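# Mount centrifuge rotor and tighten knob, or tag HOLD

## Task

The date is 11 July 2030. Read the use-by date on the card attached to the centrifuge. If the rotor is still within that date, lower it until it sits fully seated on the centrifuge drive, then thread the knob onto the top of the shaft, run it down until it meets the rotor, and tighten it firmly. If the date has already passed, do not mount the rotor: leave it where it is and place the HOLD block on top of it. The rotor must never be dropped.

## Robot and tools

Robot: two arms, left_arm and right_arm, each with a two-finger parallel gripper (85 mm max opening) and a wrist camera. Fixed cameras: cam_head_left, cam_head_right and cam_low. Wrist cameras: cam_left_wrist and cam_right_wrist. All images are 672x504.

Frames: every hand pose, velocity and target, in calls and in results, is expressed in that arm's own base frame. The scene frame has its origin at table-top height, midway between the nominal bases. +z points up, +x points out over the table, and left_arm sits on the +y side; these names do not match image left and right. Measured bases in scene coordinates: left_arm at (+0.030, +0.455, 0) with quat_wxyz (+1.000, 0, 0, +0.009); right_arm at (+0.029, -0.641, 0) with quat_wxyz (+1.000, 0, 0, +0.003). Reported hand positions may be off by a few cm, more at long reach. On the gripper, the fingers point along its +z axis and close along its y axis. end_effector_position is the point between the closed pads. Fingertips extend about 19 mm past it when closed and 6 mm when open. A block on the wrist sticks out about 10 cm toward the gripper's +x.

Row format (used by every moving tool): 20 numbers. First come left_arm's x, y, z, qw, qx, qy, qz, gripper position, force_limit, speed. Then the same ten for right_arm. x, y, z are an absolute target point in metres and qw..qz an absolute orientation with w first, both in that arm's base frame. Always fill both halves. To keep an arm still, repeat its last reported pose and its last gripper numbers; a 0 is a real command. To hold orientation steady, repeat one fixed quaternion rather than copying the drifting reported one.
Gripper numbers, each in [-1, 1]. position: +1 is fully open; about -0.8 is where the pads touch; -1 closes until something blocks it. force_limit: motor push, from about 30 N per pad (-1, slow close) to about 100 N (+1). speed: about 20 mm/s at -1, 85 at 0, 150 at +1. A fast close from at least 1 cm wider than the part grips much harder, around 120-245 N. Both start at +1. A stopped finger only takes a new force or speed after the position number changes by at least 0.01.

execute_actions(actions, cameras): actions is a list of actions. Each action is a table of up to 15 rows, each row being one 1/30 s step; a short table repeats its last row. One action lasts 0.5 s. A target more than 0.6 m from the gripper's current position along any gripper axis gets the action refused, and a malformed or failing first action refuses the whole call. An empty list returns the state plus all camera images. cameras: list of names, ["all"], or [].

move(target, speed, blend, blocking, cameras): drives each gripper in a straight line toward absolute target row(s). target is one row or a list of up to 15 rows, shared within a 10 s cap. speed is m/s, 0.002 to 3.2, default 0.25, one value or one per leg; rotation is capped at twice that in rad/s. blend is in metres and rounds corners at intermediate rows; 0 stops at each. blocking=false returns after about 0.5 s while motion continues, and a new move takes over from the current point. Gripper number changes on later rows apply on arrival once everything is at rest. Moves do not avoid obstacles or the other arm. Fast motion lags and overshoots; avoid paths near an arm's own base. The result adds a move: line, e.g. done, off_target, moving, held or fault. limits=paced means a pose was clipped; limits=held means steps were withheld.

wait(seconds 0-10, cameras): lets time pass with the last commands held. stop(cameras): brakes a running move; fingers keep moving. zoom_image(camera, region=[x0,y0,x1,y1] in pixels, up to 504x504): closer look at the latest image from that camera, useful for reading the card's date. read_manual(section): licence texts only. finished_scene(scene=1): ends the scene for good; the result must hold without the robot.

Results: hand positions, quaternions and velocities per arm; Hand target (where each arm is actually sent, often short of the command, so finish in the next action); Tool commands; joint positions and torques; joint velocities may read within noise. position_measured in counts: 3 open, about 78 = 60 mm, 130 = 40 mm, 180 = 20 mm, 230 pads together. object_status: 0 moving; 1 blocked while opening; 2 blocked while closing, the usual sign of a grip; 3 reached the commanded spot or pads together, though a thin part may still be held.

Control notes: orientation commands are clipped to within 32 degrees of the current orientation each step. Motion trails commands by about 0.15 s. Joint speed caps are 2.09, 2.62 and 3.14 rad/s.

Avoid: any contact force near 150 N (±25) or joint contact torque at its limit (313, 313, 142, 53.2, 53.2, 53.2 N m); either stops that arm for 10 s. Arms are stiff, so do not command far past a firm contact, and touch slowly. Do not let the arms press or hit each other, and do not close one gripper on the other's fingers. A clearance check may withhold commands. Do not drop or fling parts, release moving parts, let anything fall off the table, or strike fixed items. Do not squeeze hard on parts still resting on something. Holding loads or stretching out heats motors; MOTOR HOT warns, and 85 °C brakes the arm for 30-60 s. Loose objects may be nudged now and then.

Each tool is called after "Emit:" as a command line: name --argument value for each argument, lists and objects as JSON in quotes; but a table of rows of numbers goes row by row, as --pt "numbers of a row", without its own name.

## Session

Emit:
execute_actions --actions '[]'

Scene clock: 0.00 s.
left_arm: end_effector_position=(+0.5409, -0.7983, +0.3455) position_measured=3 object_status=3 end_effector_quat_wxyz=(-0.071, +0.986, +0.106, +0.104) | right_arm: end_effector_position=(+0.5396, +0.0588, +0.3981) position_measured=3 object_status=3 end_effector_quat_wxyz=(-0.136, +0.769, +0.514, +0.355)
Joint positions: left_arm=[1.912 -1.095 1.297 -1.68 -1.336 1.687] | right_arm=[2.493 -2.023 2.283 -1.799 -0.792 1.302]
Joint velocities: within noise
Joint torques (N m): no reading
Hand target: left_arm +0.5409, -0.7983, +0.3455; -0.071, +0.986, +0.106, +0.104 | right_arm +0.5396, +0.0588, +0.3981; -0.136, +0.769, +0.514, +0.355
Tool commands: left_gripper/position=+1.0 left_gripper/force_limit=+1.0 left_gripper/speed=+1.0 right_gripper/position=+1.0 right_gripper/force_limit=+1.0 right_gripper/speed=+1.0

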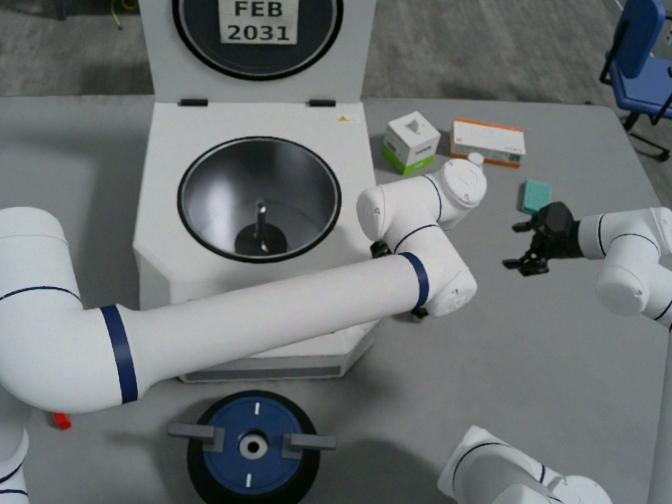

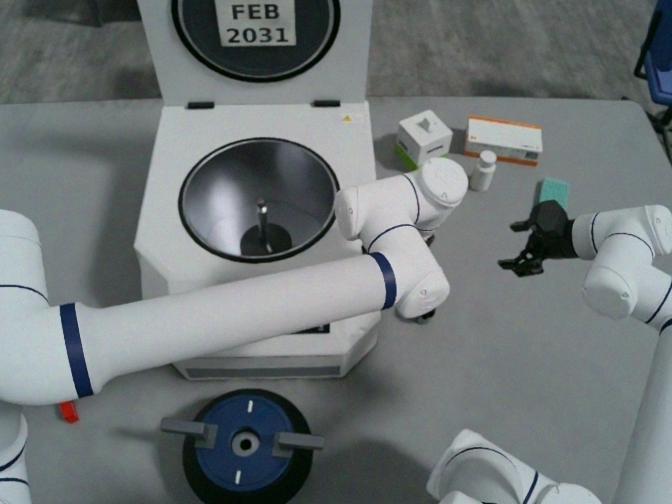

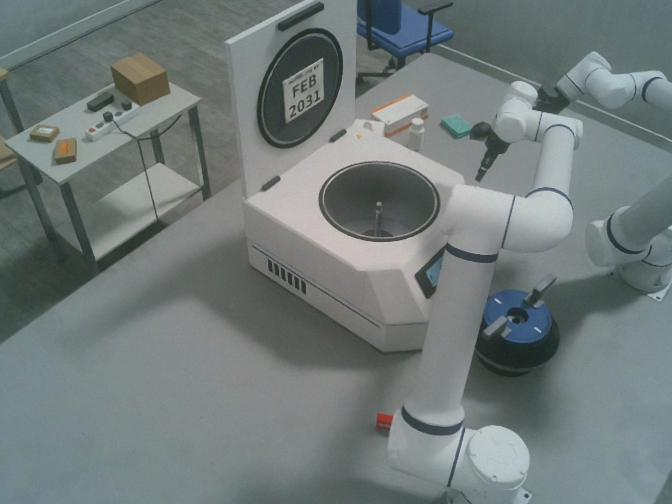

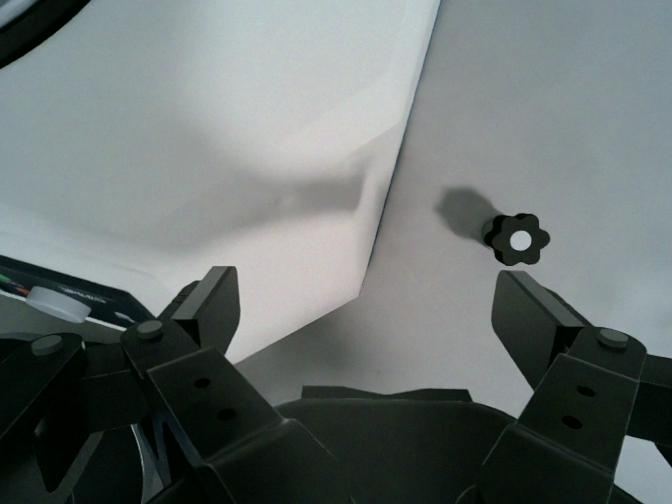

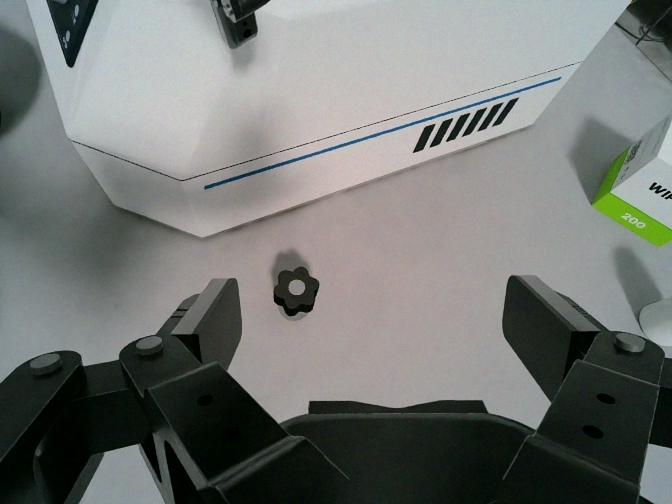

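Emit:
zoom_image --camera "cam_head_left" --region '[150, 0, 370, 80]'

Emit:
zoom_image --camera "cam_low" --region '[240, 20, 480, 200]'

Emit:
zoom_image --camera "cam_head_right" --region '[150, 360, 350, 504]'

Emit:
zoom_image --camera "cam_low" --region '[360, 240, 600, 440]'

Emit:
zoom_image --camera "cam_left_wrist" --region '[400, 160, 600, 310]'

Emit:
zoom_image --camera "cam_head_right" --region '[160, 120, 360, 270]'

Scaled by 2.291.

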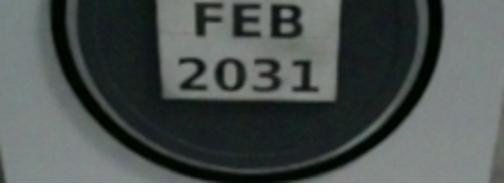

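Scaled by 2.100.

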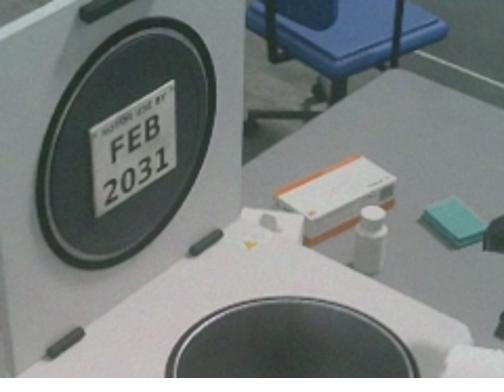

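Scaled by 2.520.

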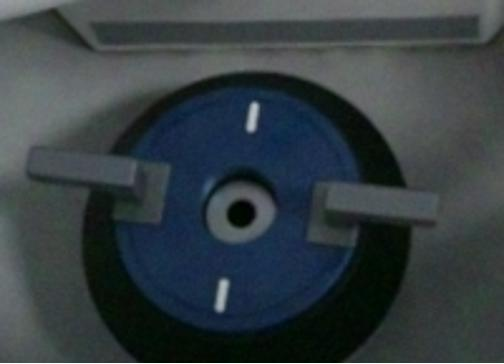

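Scaled by 2.100.

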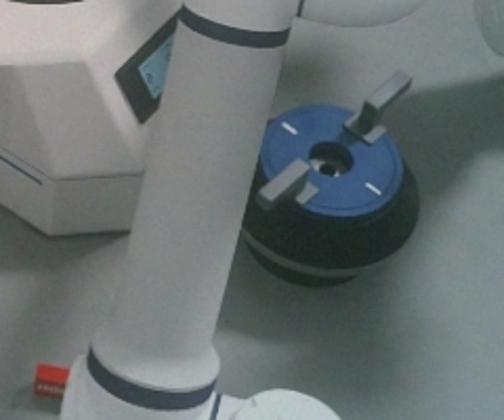

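Scaled by 2.520.

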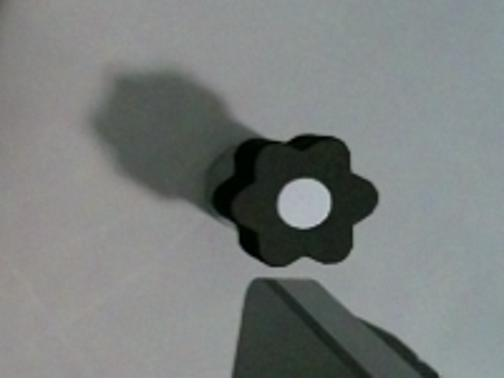

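Scaled by 2.520.

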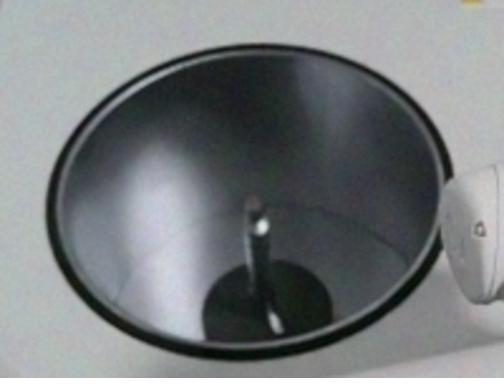

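Emit:
move --pt "0.5 -0.72 0.46 0 0.93 0.36 0 1 1 1 0.5396 0.0588 0.3981 -0.136 0.769 0.514 0.355 1 1 1" --pt "0.23 -0.356 0.45 0 0.7071 0.7071 0 1 1 1 0.5396 0.0588 0.3981 -0.136 0.769 0.514 0.355 1 1 1" --speed 0.3 --blend '[0.05,0]' --cameras '["all"]'

Scene clock: 6.70 s.
left_arm: end_effector_position=(+0.2301, -0.3561, +0.4500) position_measured=3 object_status=3 end_effector_quat_wxyz=(+0.000, +0.707, +0.707, +0.000) | right_arm: end_effector_position=(+0.5396, +0.0588, +0.3981) position_measured=3 object_status=3 end_effector_quat_wxyz=(-0.136, +0.769, +0.514, +0.355)
Joint positions: left_arm=[1.712 -2.088 2.088 -1.571 -1.571 0.142] | right_arm=[2.493 -2.023 2.283 -1.799 -0.791 1.302]
Joint torques (N m): left_arm=[-15.94 -34.65 -44.96 -1.57 1.34 -1.89] | right_arm=[-9.57 -14.9 -37.84 -3.72 3.55 3.31]
Hand target: left_arm +0.2300, -0.3560, +0.4500; +0.000, +0.707, +0.707, +0.000 | right_arm +0.5396, +0.0588, +0.3981; -0.136, +0.769, +0.514, +0.355
Off the commanded pose: left_arm 0.000 m, 0 deg | right_arm 0.000 m, 0 deg.
move: done
camera_calibration:
cam_left_wrist: T_world_to_cam=[[0.999814, 0.00353028, -0.0189795, -0.208272], [0.00979433, -0.939971, 0.341113, -0.473809], [-0.016636, -0.341235, -0.939831, 0.430856], [0, 0, 0, 1]] pos_world=[0.220041, -0.297608, 0.562601]
cam_right_wrist: T_world_to_cam=[[0.883693, -0.44407, 0.147948, -0.499722], [-0.35273, -0.839575, -0.413153, 0.425668], [0.307682, 0.312914, -0.898564, 0.299656], [0, 0, 0, 1]] pos_world=[0.499548, 0.0417024, 0.519059]

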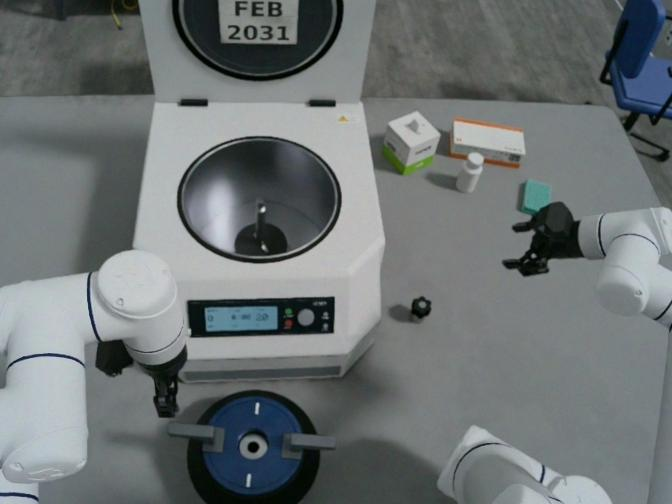

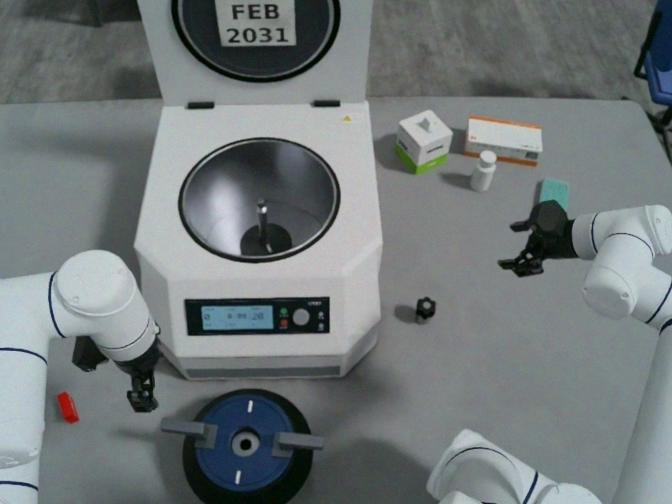

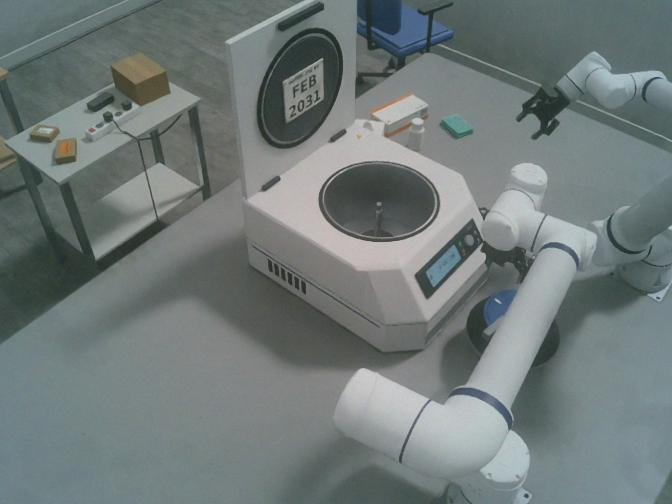

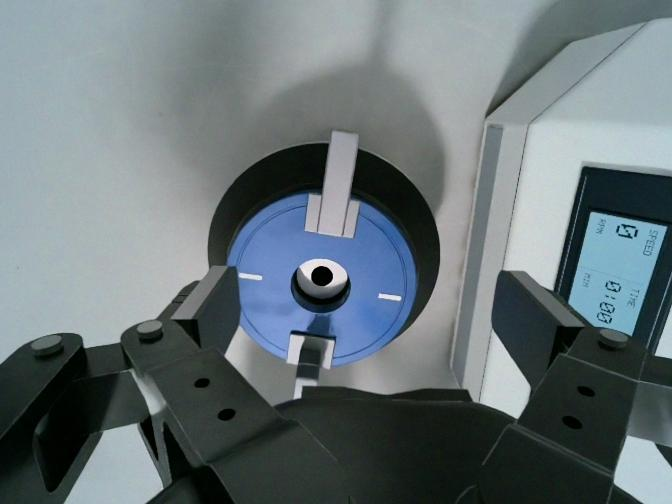

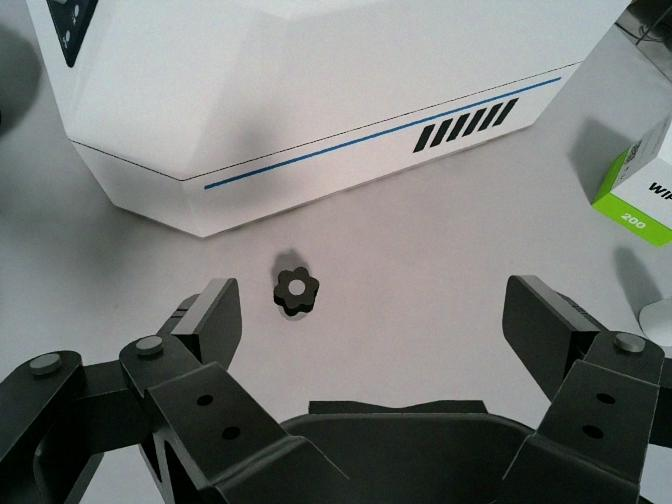

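Emit:
zoom_image --camera "cam_left_wrist" --region '[200, 110, 450, 410]'

Emit:
zoom_image --camera "cam_head_left" --region '[150, 370, 350, 504]'

Emit:
zoom_image --camera "cam_head_left" --region '[200, 180, 320, 260]'

Emit:
zoom_image --camera "cam_right_wrist" --region '[220, 220, 370, 340]'

Emit:
zoom_image --camera "cam_low" --region '[300, 140, 460, 260]'

Scaled by 1.680.

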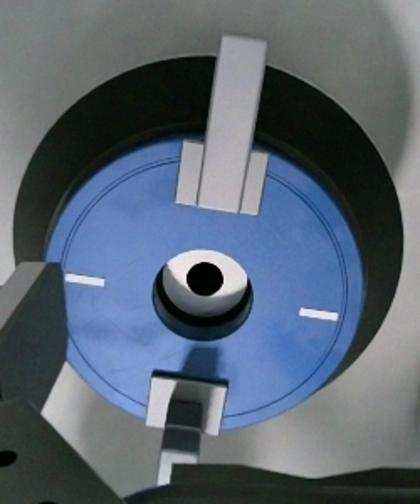

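Scaled by 2.520.

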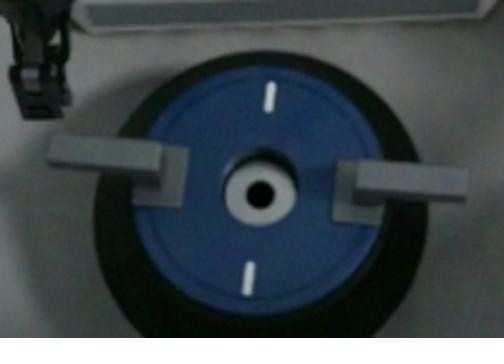

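Scaled by 4.200.

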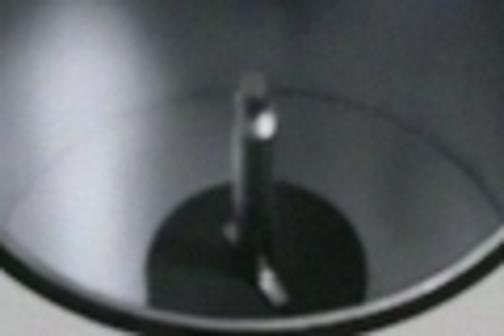

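Scaled by 3.360.

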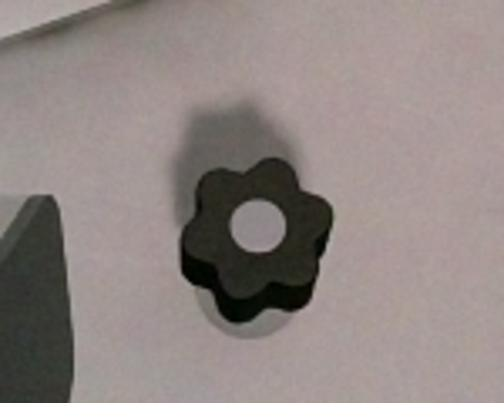

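Scaled by 3.150.

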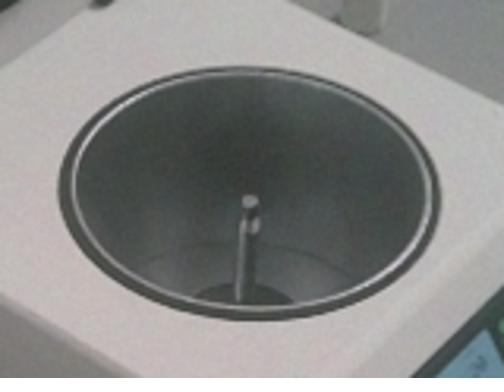

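Emit:
move --target '[0.749,-0.36,0.5,0,0.7071,0.7071,0,1,1,1,0.213,0.496,0.45,0,0.7071,0.7071,0,1,1,1]' --speed 0.35 --cameras '["all"]'

Scene clock: 9.67 s.
left_arm: end_effector_position=(+0.7489, -0.3600, +0.5000) position_measured=3 object_status=3 end_effector_quat_wxyz=(+0.000, +0.707, +0.707, +0.000) | right_arm: end_effector_position=(+0.2130, +0.4959, +0.4500) position_measured=3 object_status=3 end_effector_quat_wxyz=(+0.000, +0.707, +0.707, +0.000)
Joint positions: left_arm=[2.478 -1.369 1.401 -1.602 -1.571 0.907] | right_arm=[3.971 -1.862 1.958 -1.666 -1.571 2.401]
Joint torques (N m): left_arm=[14.99 -90.53 -65.05 -1.34 -1.49 3.31] | right_arm=[10.47 -9.3 -54.83 -1.08 -2.48 2.61]
Hand target: left_arm +0.7490, -0.3600, +0.5000; +0.000, +0.707, +0.707, +0.000 | right_arm +0.2130, +0.4960, +0.4500; +0.000, +0.707, +0.707, +0.000
Off the commanded pose: left_arm 0.000 m, 0 deg | right_arm 0.000 m, 0 deg.
move: done
camera_calibration:
cam_left_wrist: T_world_to_cam=[[0.999816, 0.0036938, -0.018827, -0.726059], [0.00989604, -0.93997, 0.341113, -0.499687], [-0.0164369, -0.341237, -0.939834, 0.485001], [0, 0, 0, 1]] pos_world=[0.738842, -0.301508, 0.612601]
cam_right_wrist: T_world_to_cam=[[0.999918, -0.0127257, 0.00131979, -0.197442], [-0.012444, -0.943422, 0.33136, 0.342868], [-0.00297167, -0.33135, -0.943503, 0.715861], [0, 0, 0, 1]] pos_world=[0.20382, 0.558157, 0.562065]

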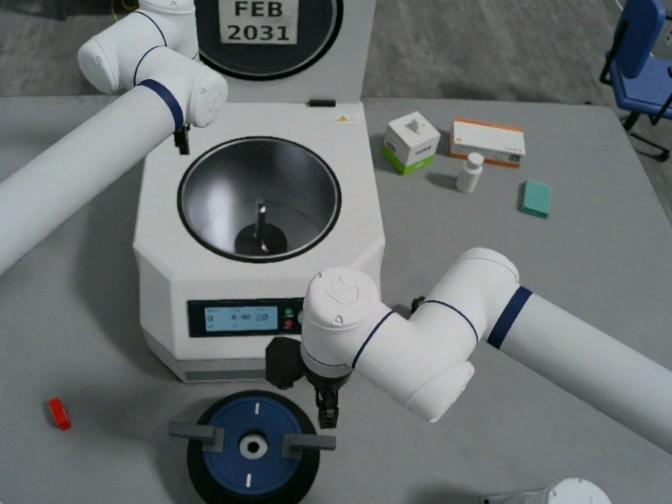

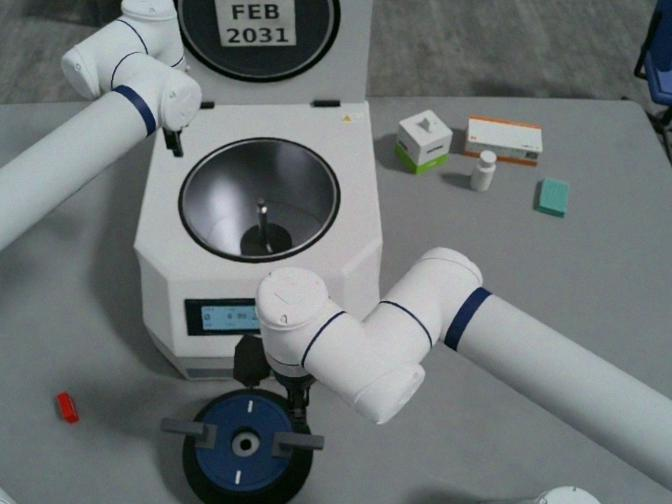

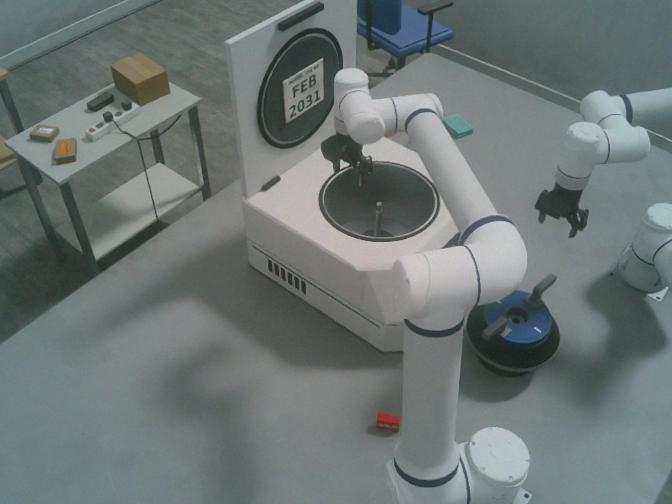

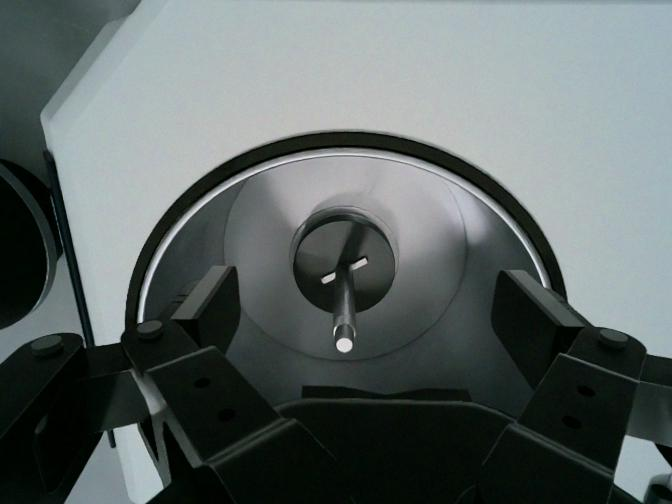

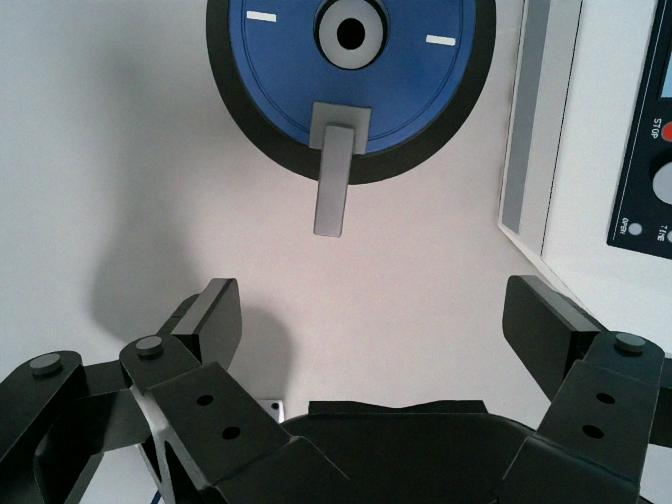

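Emit:
zoom_image --camera "cam_left_wrist" --region '[260, 190, 430, 370]'

Emit:
zoom_image --camera "cam_right_wrist" --region '[190, 0, 510, 250]'

Scaled by 2.800.

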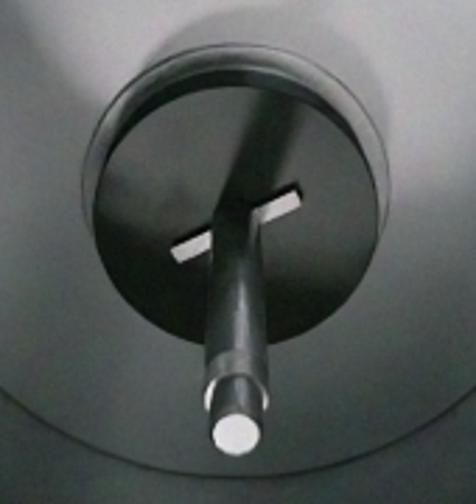

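Scaled by 1.575.

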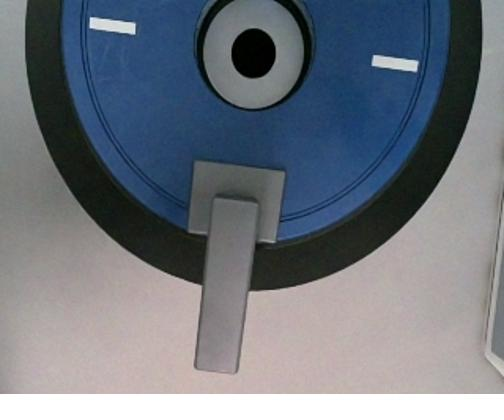

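Emit:
move --target '[0.749,-0.58,0.5,0,0.7071,0.7071,0,1,1,1,0.2025,0.494,0.31,0,0.7528,0.6583,0,1,1,1]' --speed 0.3 --cameras '["cam_left_wrist","cam_right_wrist","cam_head_right"]'

Emit:
zoom_image --camera "cam_left_wrist" --region '[240, 30, 440, 190]'

Emit:
zoom_image --camera "cam_right_wrist" --region '[170, 0, 520, 350]'

Scene clock: 14.40 s.
left_arm: end_effector_position=(+0.7490, -0.5799, +0.5000) position_measured=3 object_status=3 end_effector_quat_wxyz=(+0.000, +0.707, +0.707, +0.000) | right_arm: end_effector_position=(+0.2025, +0.4940, +0.3101) position_measured=3 object_status=3 end_effector_quat_wxyz=(+0.000, +0.753, +0.658, +0.000)
Joint positions: left_arm=[2.294 -1.167 1.133 -1.537 -1.571 0.723] | right_arm=[3.984 -1.815 2.176 -1.932 -1.571 2.547]
Joint torques (N m): left_arm=[-14.38 -121.23 -63.95 -1.48 1.54 -1.98] | right_arm=[13.01 -6.95 -38.77 -3.29 -2.08 2.54]
Hand target: left_arm +0.7490, -0.5800, +0.5000; +0.000, +0.707, +0.707, +0.000 | right_arm +0.2025, +0.4940, +0.3100; +0.000, +0.753, +0.658, +0.000
Off the commanded pose: left_arm 0.000 m, 0 deg | right_arm 0.000 m, 0 deg.
move: done
camera_calibration:
cam_left_wrist: T_world_to_cam=[[0.999816, 0.0036938, -0.018827, -0.725347], [0.00989604, -0.93997, 0.341113, -0.706387], [-0.0164369, -0.341237, -0.939834, 0.409965], [0, 0, 0, 1]] pos_world=[0.738942, -0.521408, 0.612601]
cam_right_wrist: T_world_to_cam=[[0.989318, -0.14577, 0.00118935, -0.118863], [-0.137917, -0.933315, 0.331515, 0.407666], [-0.0472149, -0.328138, -0.943449, 0.590568], [0, 0, 0, 1]] pos_world=[0.2017, 0.556941, 0.422164]
Images, in order (width x height): cam_head_right 672x504, cam_left_wrist 672x504, cam_right_wrist 672x504.

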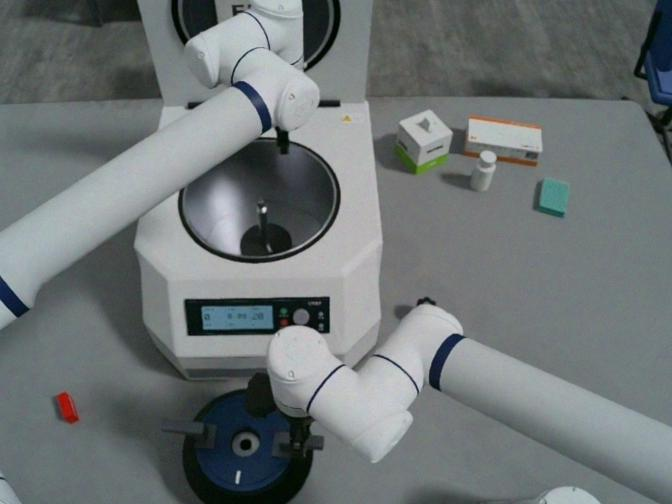

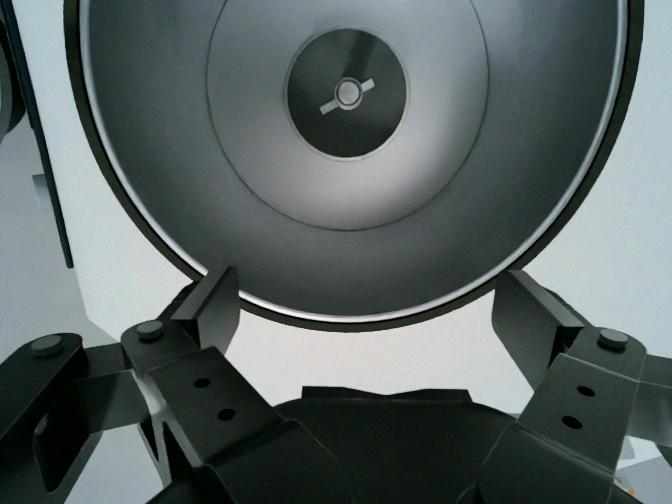

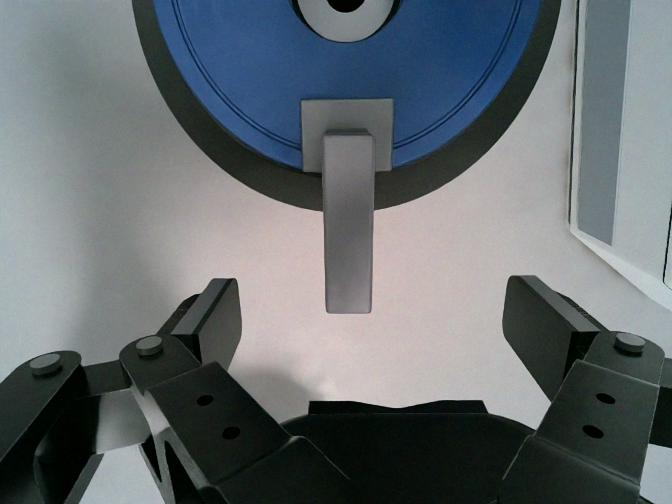

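Scaled by 2.520.

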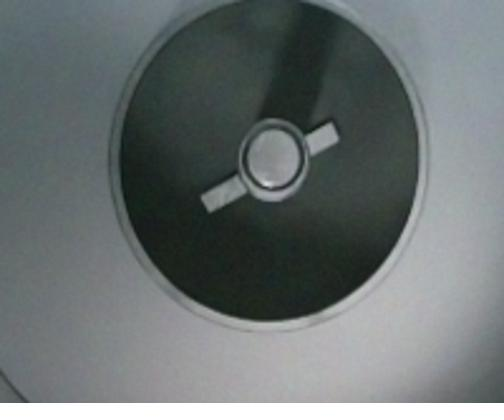

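Scaled by 1.440.

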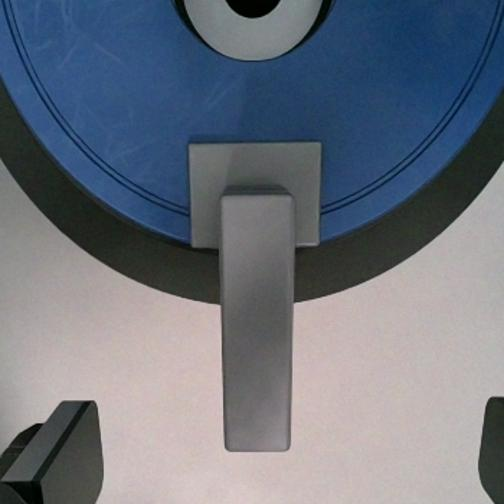

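Emit:
move --pt "0.5 -0.30 0.47 0 0.7071 0.7071 0 1 1 1 0.2025 0.494 0.33 0 0.7528 0.6583 0 1 1 1" --pt "0.2154 -0.3517 0.31 0 0.7567 0.6537 0 1 1 1 0.802 0.479 0.59 0 0.5324 0.8465 0 1 1 1" --speed 0.35 --blend '[0.04,0]' --cameras '["cam_left_wrist","cam_right_wrist"]'

Emit:
zoom_image --camera "cam_right_wrist" --region '[240, 0, 440, 160]'

Emit:
zoom_image --camera "cam_left_wrist" --region '[190, 120, 510, 440]'

Scene clock: 19.47 s.
left_arm: end_effector_position=(+0.2154, -0.3517, +0.3100) position_measured=3 object_status=3 end_effector_quat_wxyz=(+0.000, +0.757, +0.654, +0.000) | right_arm: end_effector_position=(+0.8019, +0.4790, +0.5900) position_measured=3 object_status=3 end_effector_quat_wxyz=(+0.000, +0.532, +0.846, +0.000)
Joint positions: left_arm=[1.675 -2.078 2.331 -1.824 -1.571 0.25] | right_arm=[3.489 -1.173 0.983 -1.381 -1.571 1.47]
Joint torques (N m): left_arm=[-15.01 -34.02 -43.8 -9.77 1.57 -2.1] | right_arm=[-16.52 -50.49 -52.79 -1.02 -2.54 -3.41]
Hand target: left_arm +0.2154, -0.3517, +0.3100; +0.000, +0.757, +0.654, +0.000 | right_arm +0.8020, +0.4790, +0.5900; +0.000, +0.532, +0.846, +0.000
Off the commanded pose: left_arm 0.000 m, 0 deg | right_arm 0.000 m, 0 deg.
move: done
camera_calibration:
cam_left_wrist: T_world_to_cam=[[0.989737, -0.141647, -0.0189008, -0.24517], [-0.12679, -0.93144, 0.341092, -0.389355], [-0.0659197, -0.335195, -0.93984, 0.313276], [0, 0, 0, 1]] pos_world=[0.213938, -0.29238, 0.422601]
cam_right_wrist: T_world_to_cam=[[0.906751, 0.421664, 0.00129549, -0.92007], [0.397428, -0.855651, 0.33153, -0.0829894], [0.140903, -0.3001, -0.943444, 0.713724], [0, 0, 0, 1]] pos_world=[0.76669, 0.53114, 0.702064]
Images, in order (width x height): cam_left_wrist 672x504, cam_right_wrist 672x504.

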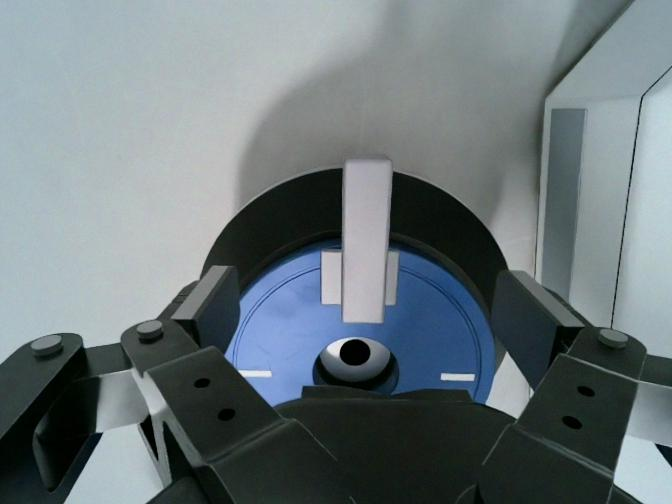

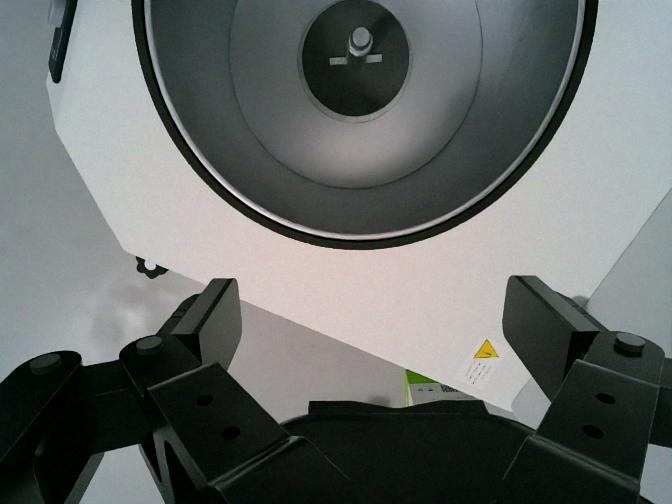

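Scaled by 2.520.

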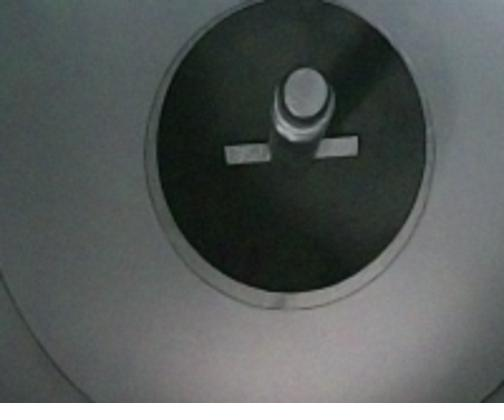

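Scaled by 1.575.

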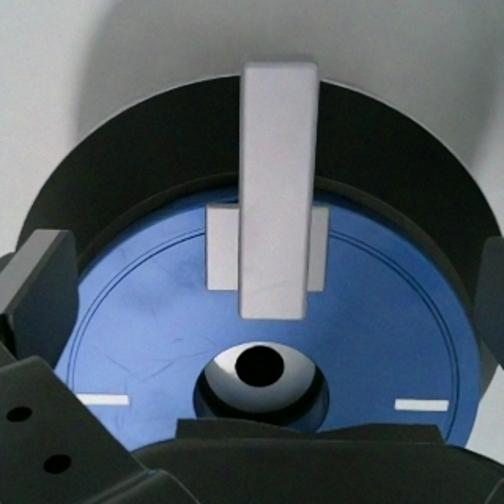

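Emit:
zoom_image --camera "cam_right_wrist" --region '[315, 20, 405, 90]'

Scaled by 5.600.

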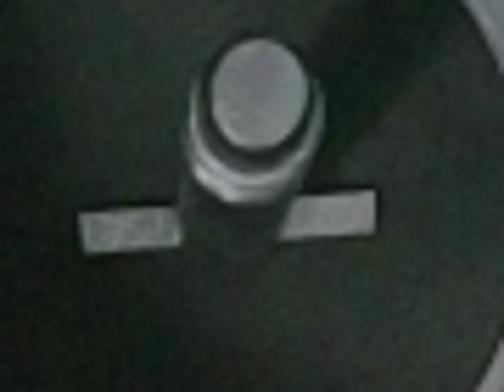

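Emit:
move --pt "0.219 -0.3503 0.29 0 0.7568 0.6537 0 1 1 1 0.1985 0.4947 0.31 0 0.7528 0.6583 0 1 1 1" --pt "0.219 -0.3503 0.224 0 0.7568 0.6537 0 1 1 1 0.1985 0.4947 0.215 0 0.7528 0.6583 0 1 1 1" --speed '[0.4,0.1]' --blend '[0.01,0]' --cameras '["all"]'

Emit:
zoom_image --camera "cam_head_left" --region '[150, 370, 350, 504]'

Emit:
zoom_image --camera "cam_low" --region '[430, 220, 630, 400]'

Scene clock: 25.03 s.
left_arm: end_effector_position=(+0.2190, -0.3503, +0.2241) position_measured=3 object_status=3 end_effector_quat_wxyz=(+0.000, +0.757, +0.654, +0.000) | right_arm: end_effector_position=(+0.1985, +0.4947, +0.2151) position_measured=3 object_status=3 end_effector_quat_wxyz=(+0.000, +0.753, +0.658, +0.000)
Joint positions: left_arm=[1.685 -2.005 2.457 -2.022 -1.571 0.26] | right_arm=[3.991 -1.728 2.297 -2.14 -1.571 2.554]
Joint torques (N m): left_arm=[15.33 10.37 -39.89 -10.21 0.36 3.5] | right_arm=[12.03 -4.36 -31.71 -4.07 -2.21 2.84]
Hand target: left_arm +0.2190, -0.3503, +0.2240; +0.000, +0.757, +0.654, +0.000 | right_arm +0.1985, +0.4947, +0.2150; +0.000, +0.753, +0.658, +0.000
Off the commanded pose: left_arm 0.000 m, 0 deg | right_arm 0.000 m, 0 deg.
move: done
camera_calibration:
cam_left_wrist: T_world_to_cam=[[0.989724, -0.141739, -0.0188663, -0.250194], [-0.126888, -0.931426, 0.341093, -0.35827], [-0.0659188, -0.335194, -0.93984, 0.23325], [0, 0, 0, 1]] pos_world=[0.217538, -0.29098, 0.336701]
cam_right_wrist: T_world_to_cam=[[0.989304, -0.145862, 0.00122169, -0.114647], [-0.138014, -0.9333, 0.331517, 0.439272], [-0.0472155, -0.328139, -0.943449, 0.500981], [0, 0, 0, 1]] pos_world=[0.197701, 0.557641, 0.327164]

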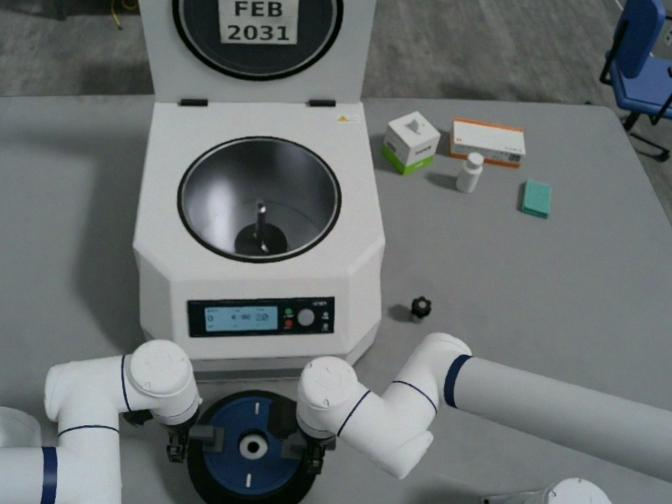

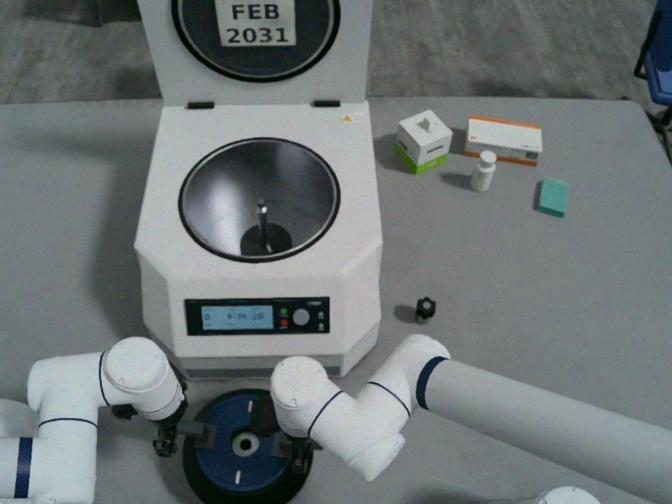

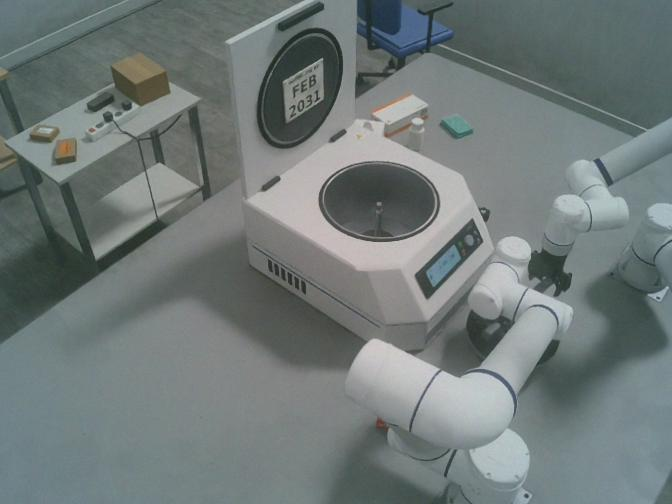

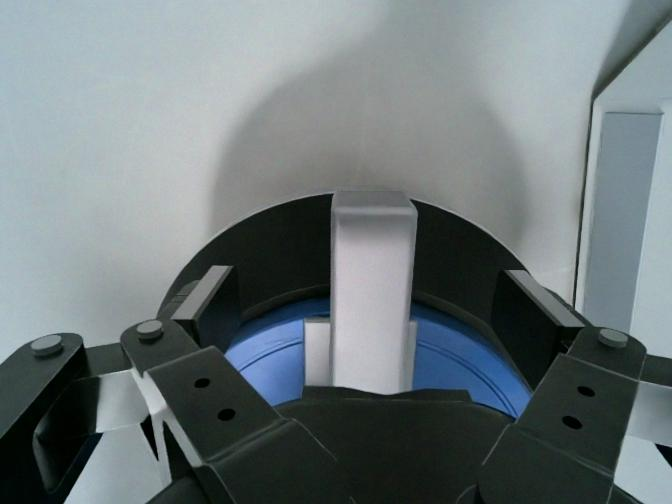

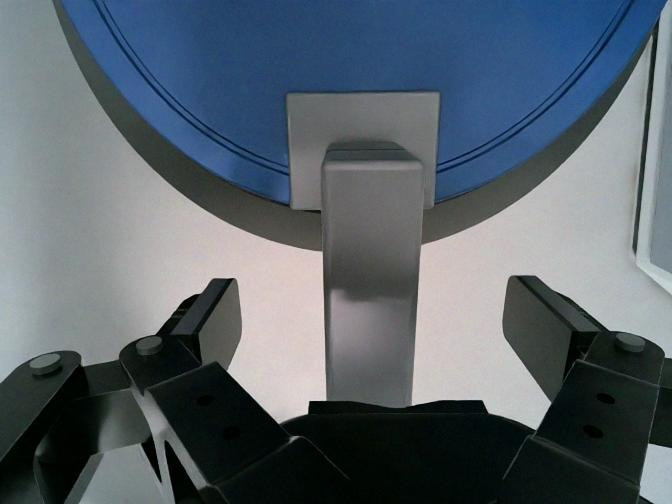

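Scaled by 2.520.

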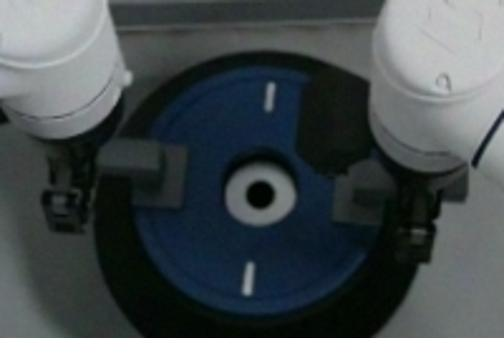

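Scaled by 2.520.

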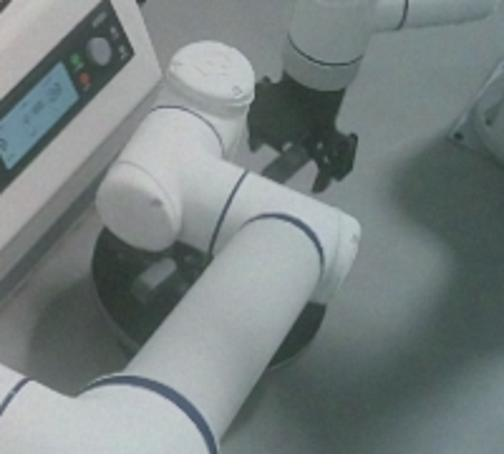

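Emit:
move --target '[0.219,-0.3503,0.224,0,0.7568,0.6537,0,-1,0.2,-1,0.1985,0.4947,0.215,0,0.7528,0.6583,0,-1,0.2,-1]' --cameras '["cam_left_wrist","cam_right_wrist"]'

Scene clock: 28.90 s.
left_arm: end_effector_position=(+0.2190, -0.3503, +0.2240) position_measured=172 object_status=0 end_effector_quat_wxyz=(+0.000, +0.757, +0.654, +0.000) | right_arm: end_effector_position=(+0.1985, +0.4947, +0.2150) position_measured=172 object_status=0 end_effector_quat_wxyz=(+0.000, +0.753, +0.658, +0.000)
Joint positions: left_arm=[1.685 -2.005 2.457 -2.023 -1.571 0.261] | right_arm=[3.991 -1.728 2.297 -2.14 -1.571 2.554]
Joint torques (N m): left_arm=[11.23 8.97 -40.33 -9.86 2.02 3.18] | right_arm=[-12.52 -8.6 -35.92 -3.89 -2.47 3.14]
Hand target: left_arm +0.2190, -0.3503, +0.2240; +0.000, +0.757, +0.654, +0.000 | right_arm +0.1985, +0.4947, +0.2150; +0.000, +0.753, +0.658, +0.000
Off the commanded pose: left_arm 0.000 m, 0 deg | right_arm 0.000 m, 0 deg.
move: done
camera_calibration:
cam_left_wrist: T_world_to_cam=[[0.989718, -0.141773, -0.018959, -0.250172], [-0.126888, -0.931422, 0.341105, -0.358239], [-0.0660183, -0.335192, -0.939834, 0.233176], [0, 0, 0, 1]] pos_world=[0.217538, -0.29098, 0.336601]
cam_right_wrist: T_world_to_cam=[[0.989318, -0.14577, 0.00118935, -0.114591], [-0.137917, -0.933315, 0.331515, 0.439281], [-0.0472149, -0.328138, -0.943449, 0.500882], [0, 0, 0, 1]] pos_world=[0.1976, 0.557641, 0.327064]
Images, in order (width x height): cam_left_wrist 672x504, cam_right_wrist 672x504.

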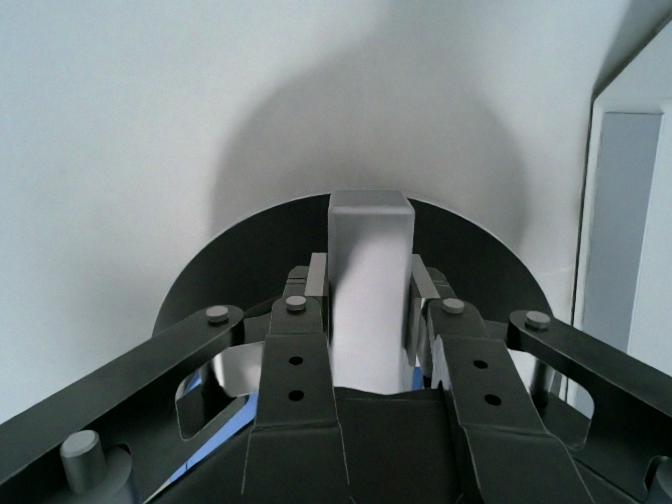

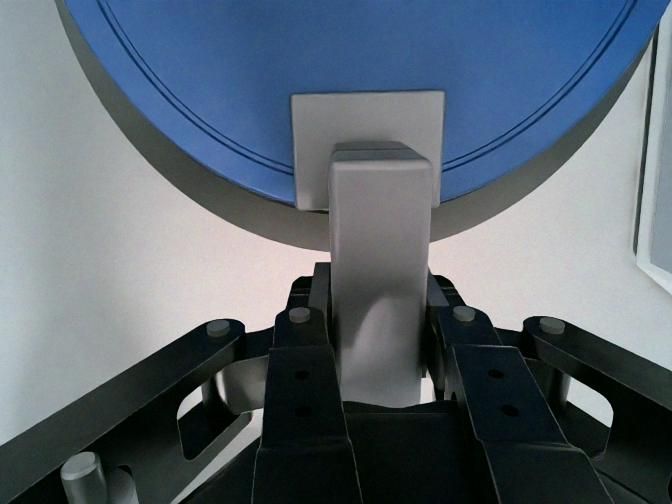

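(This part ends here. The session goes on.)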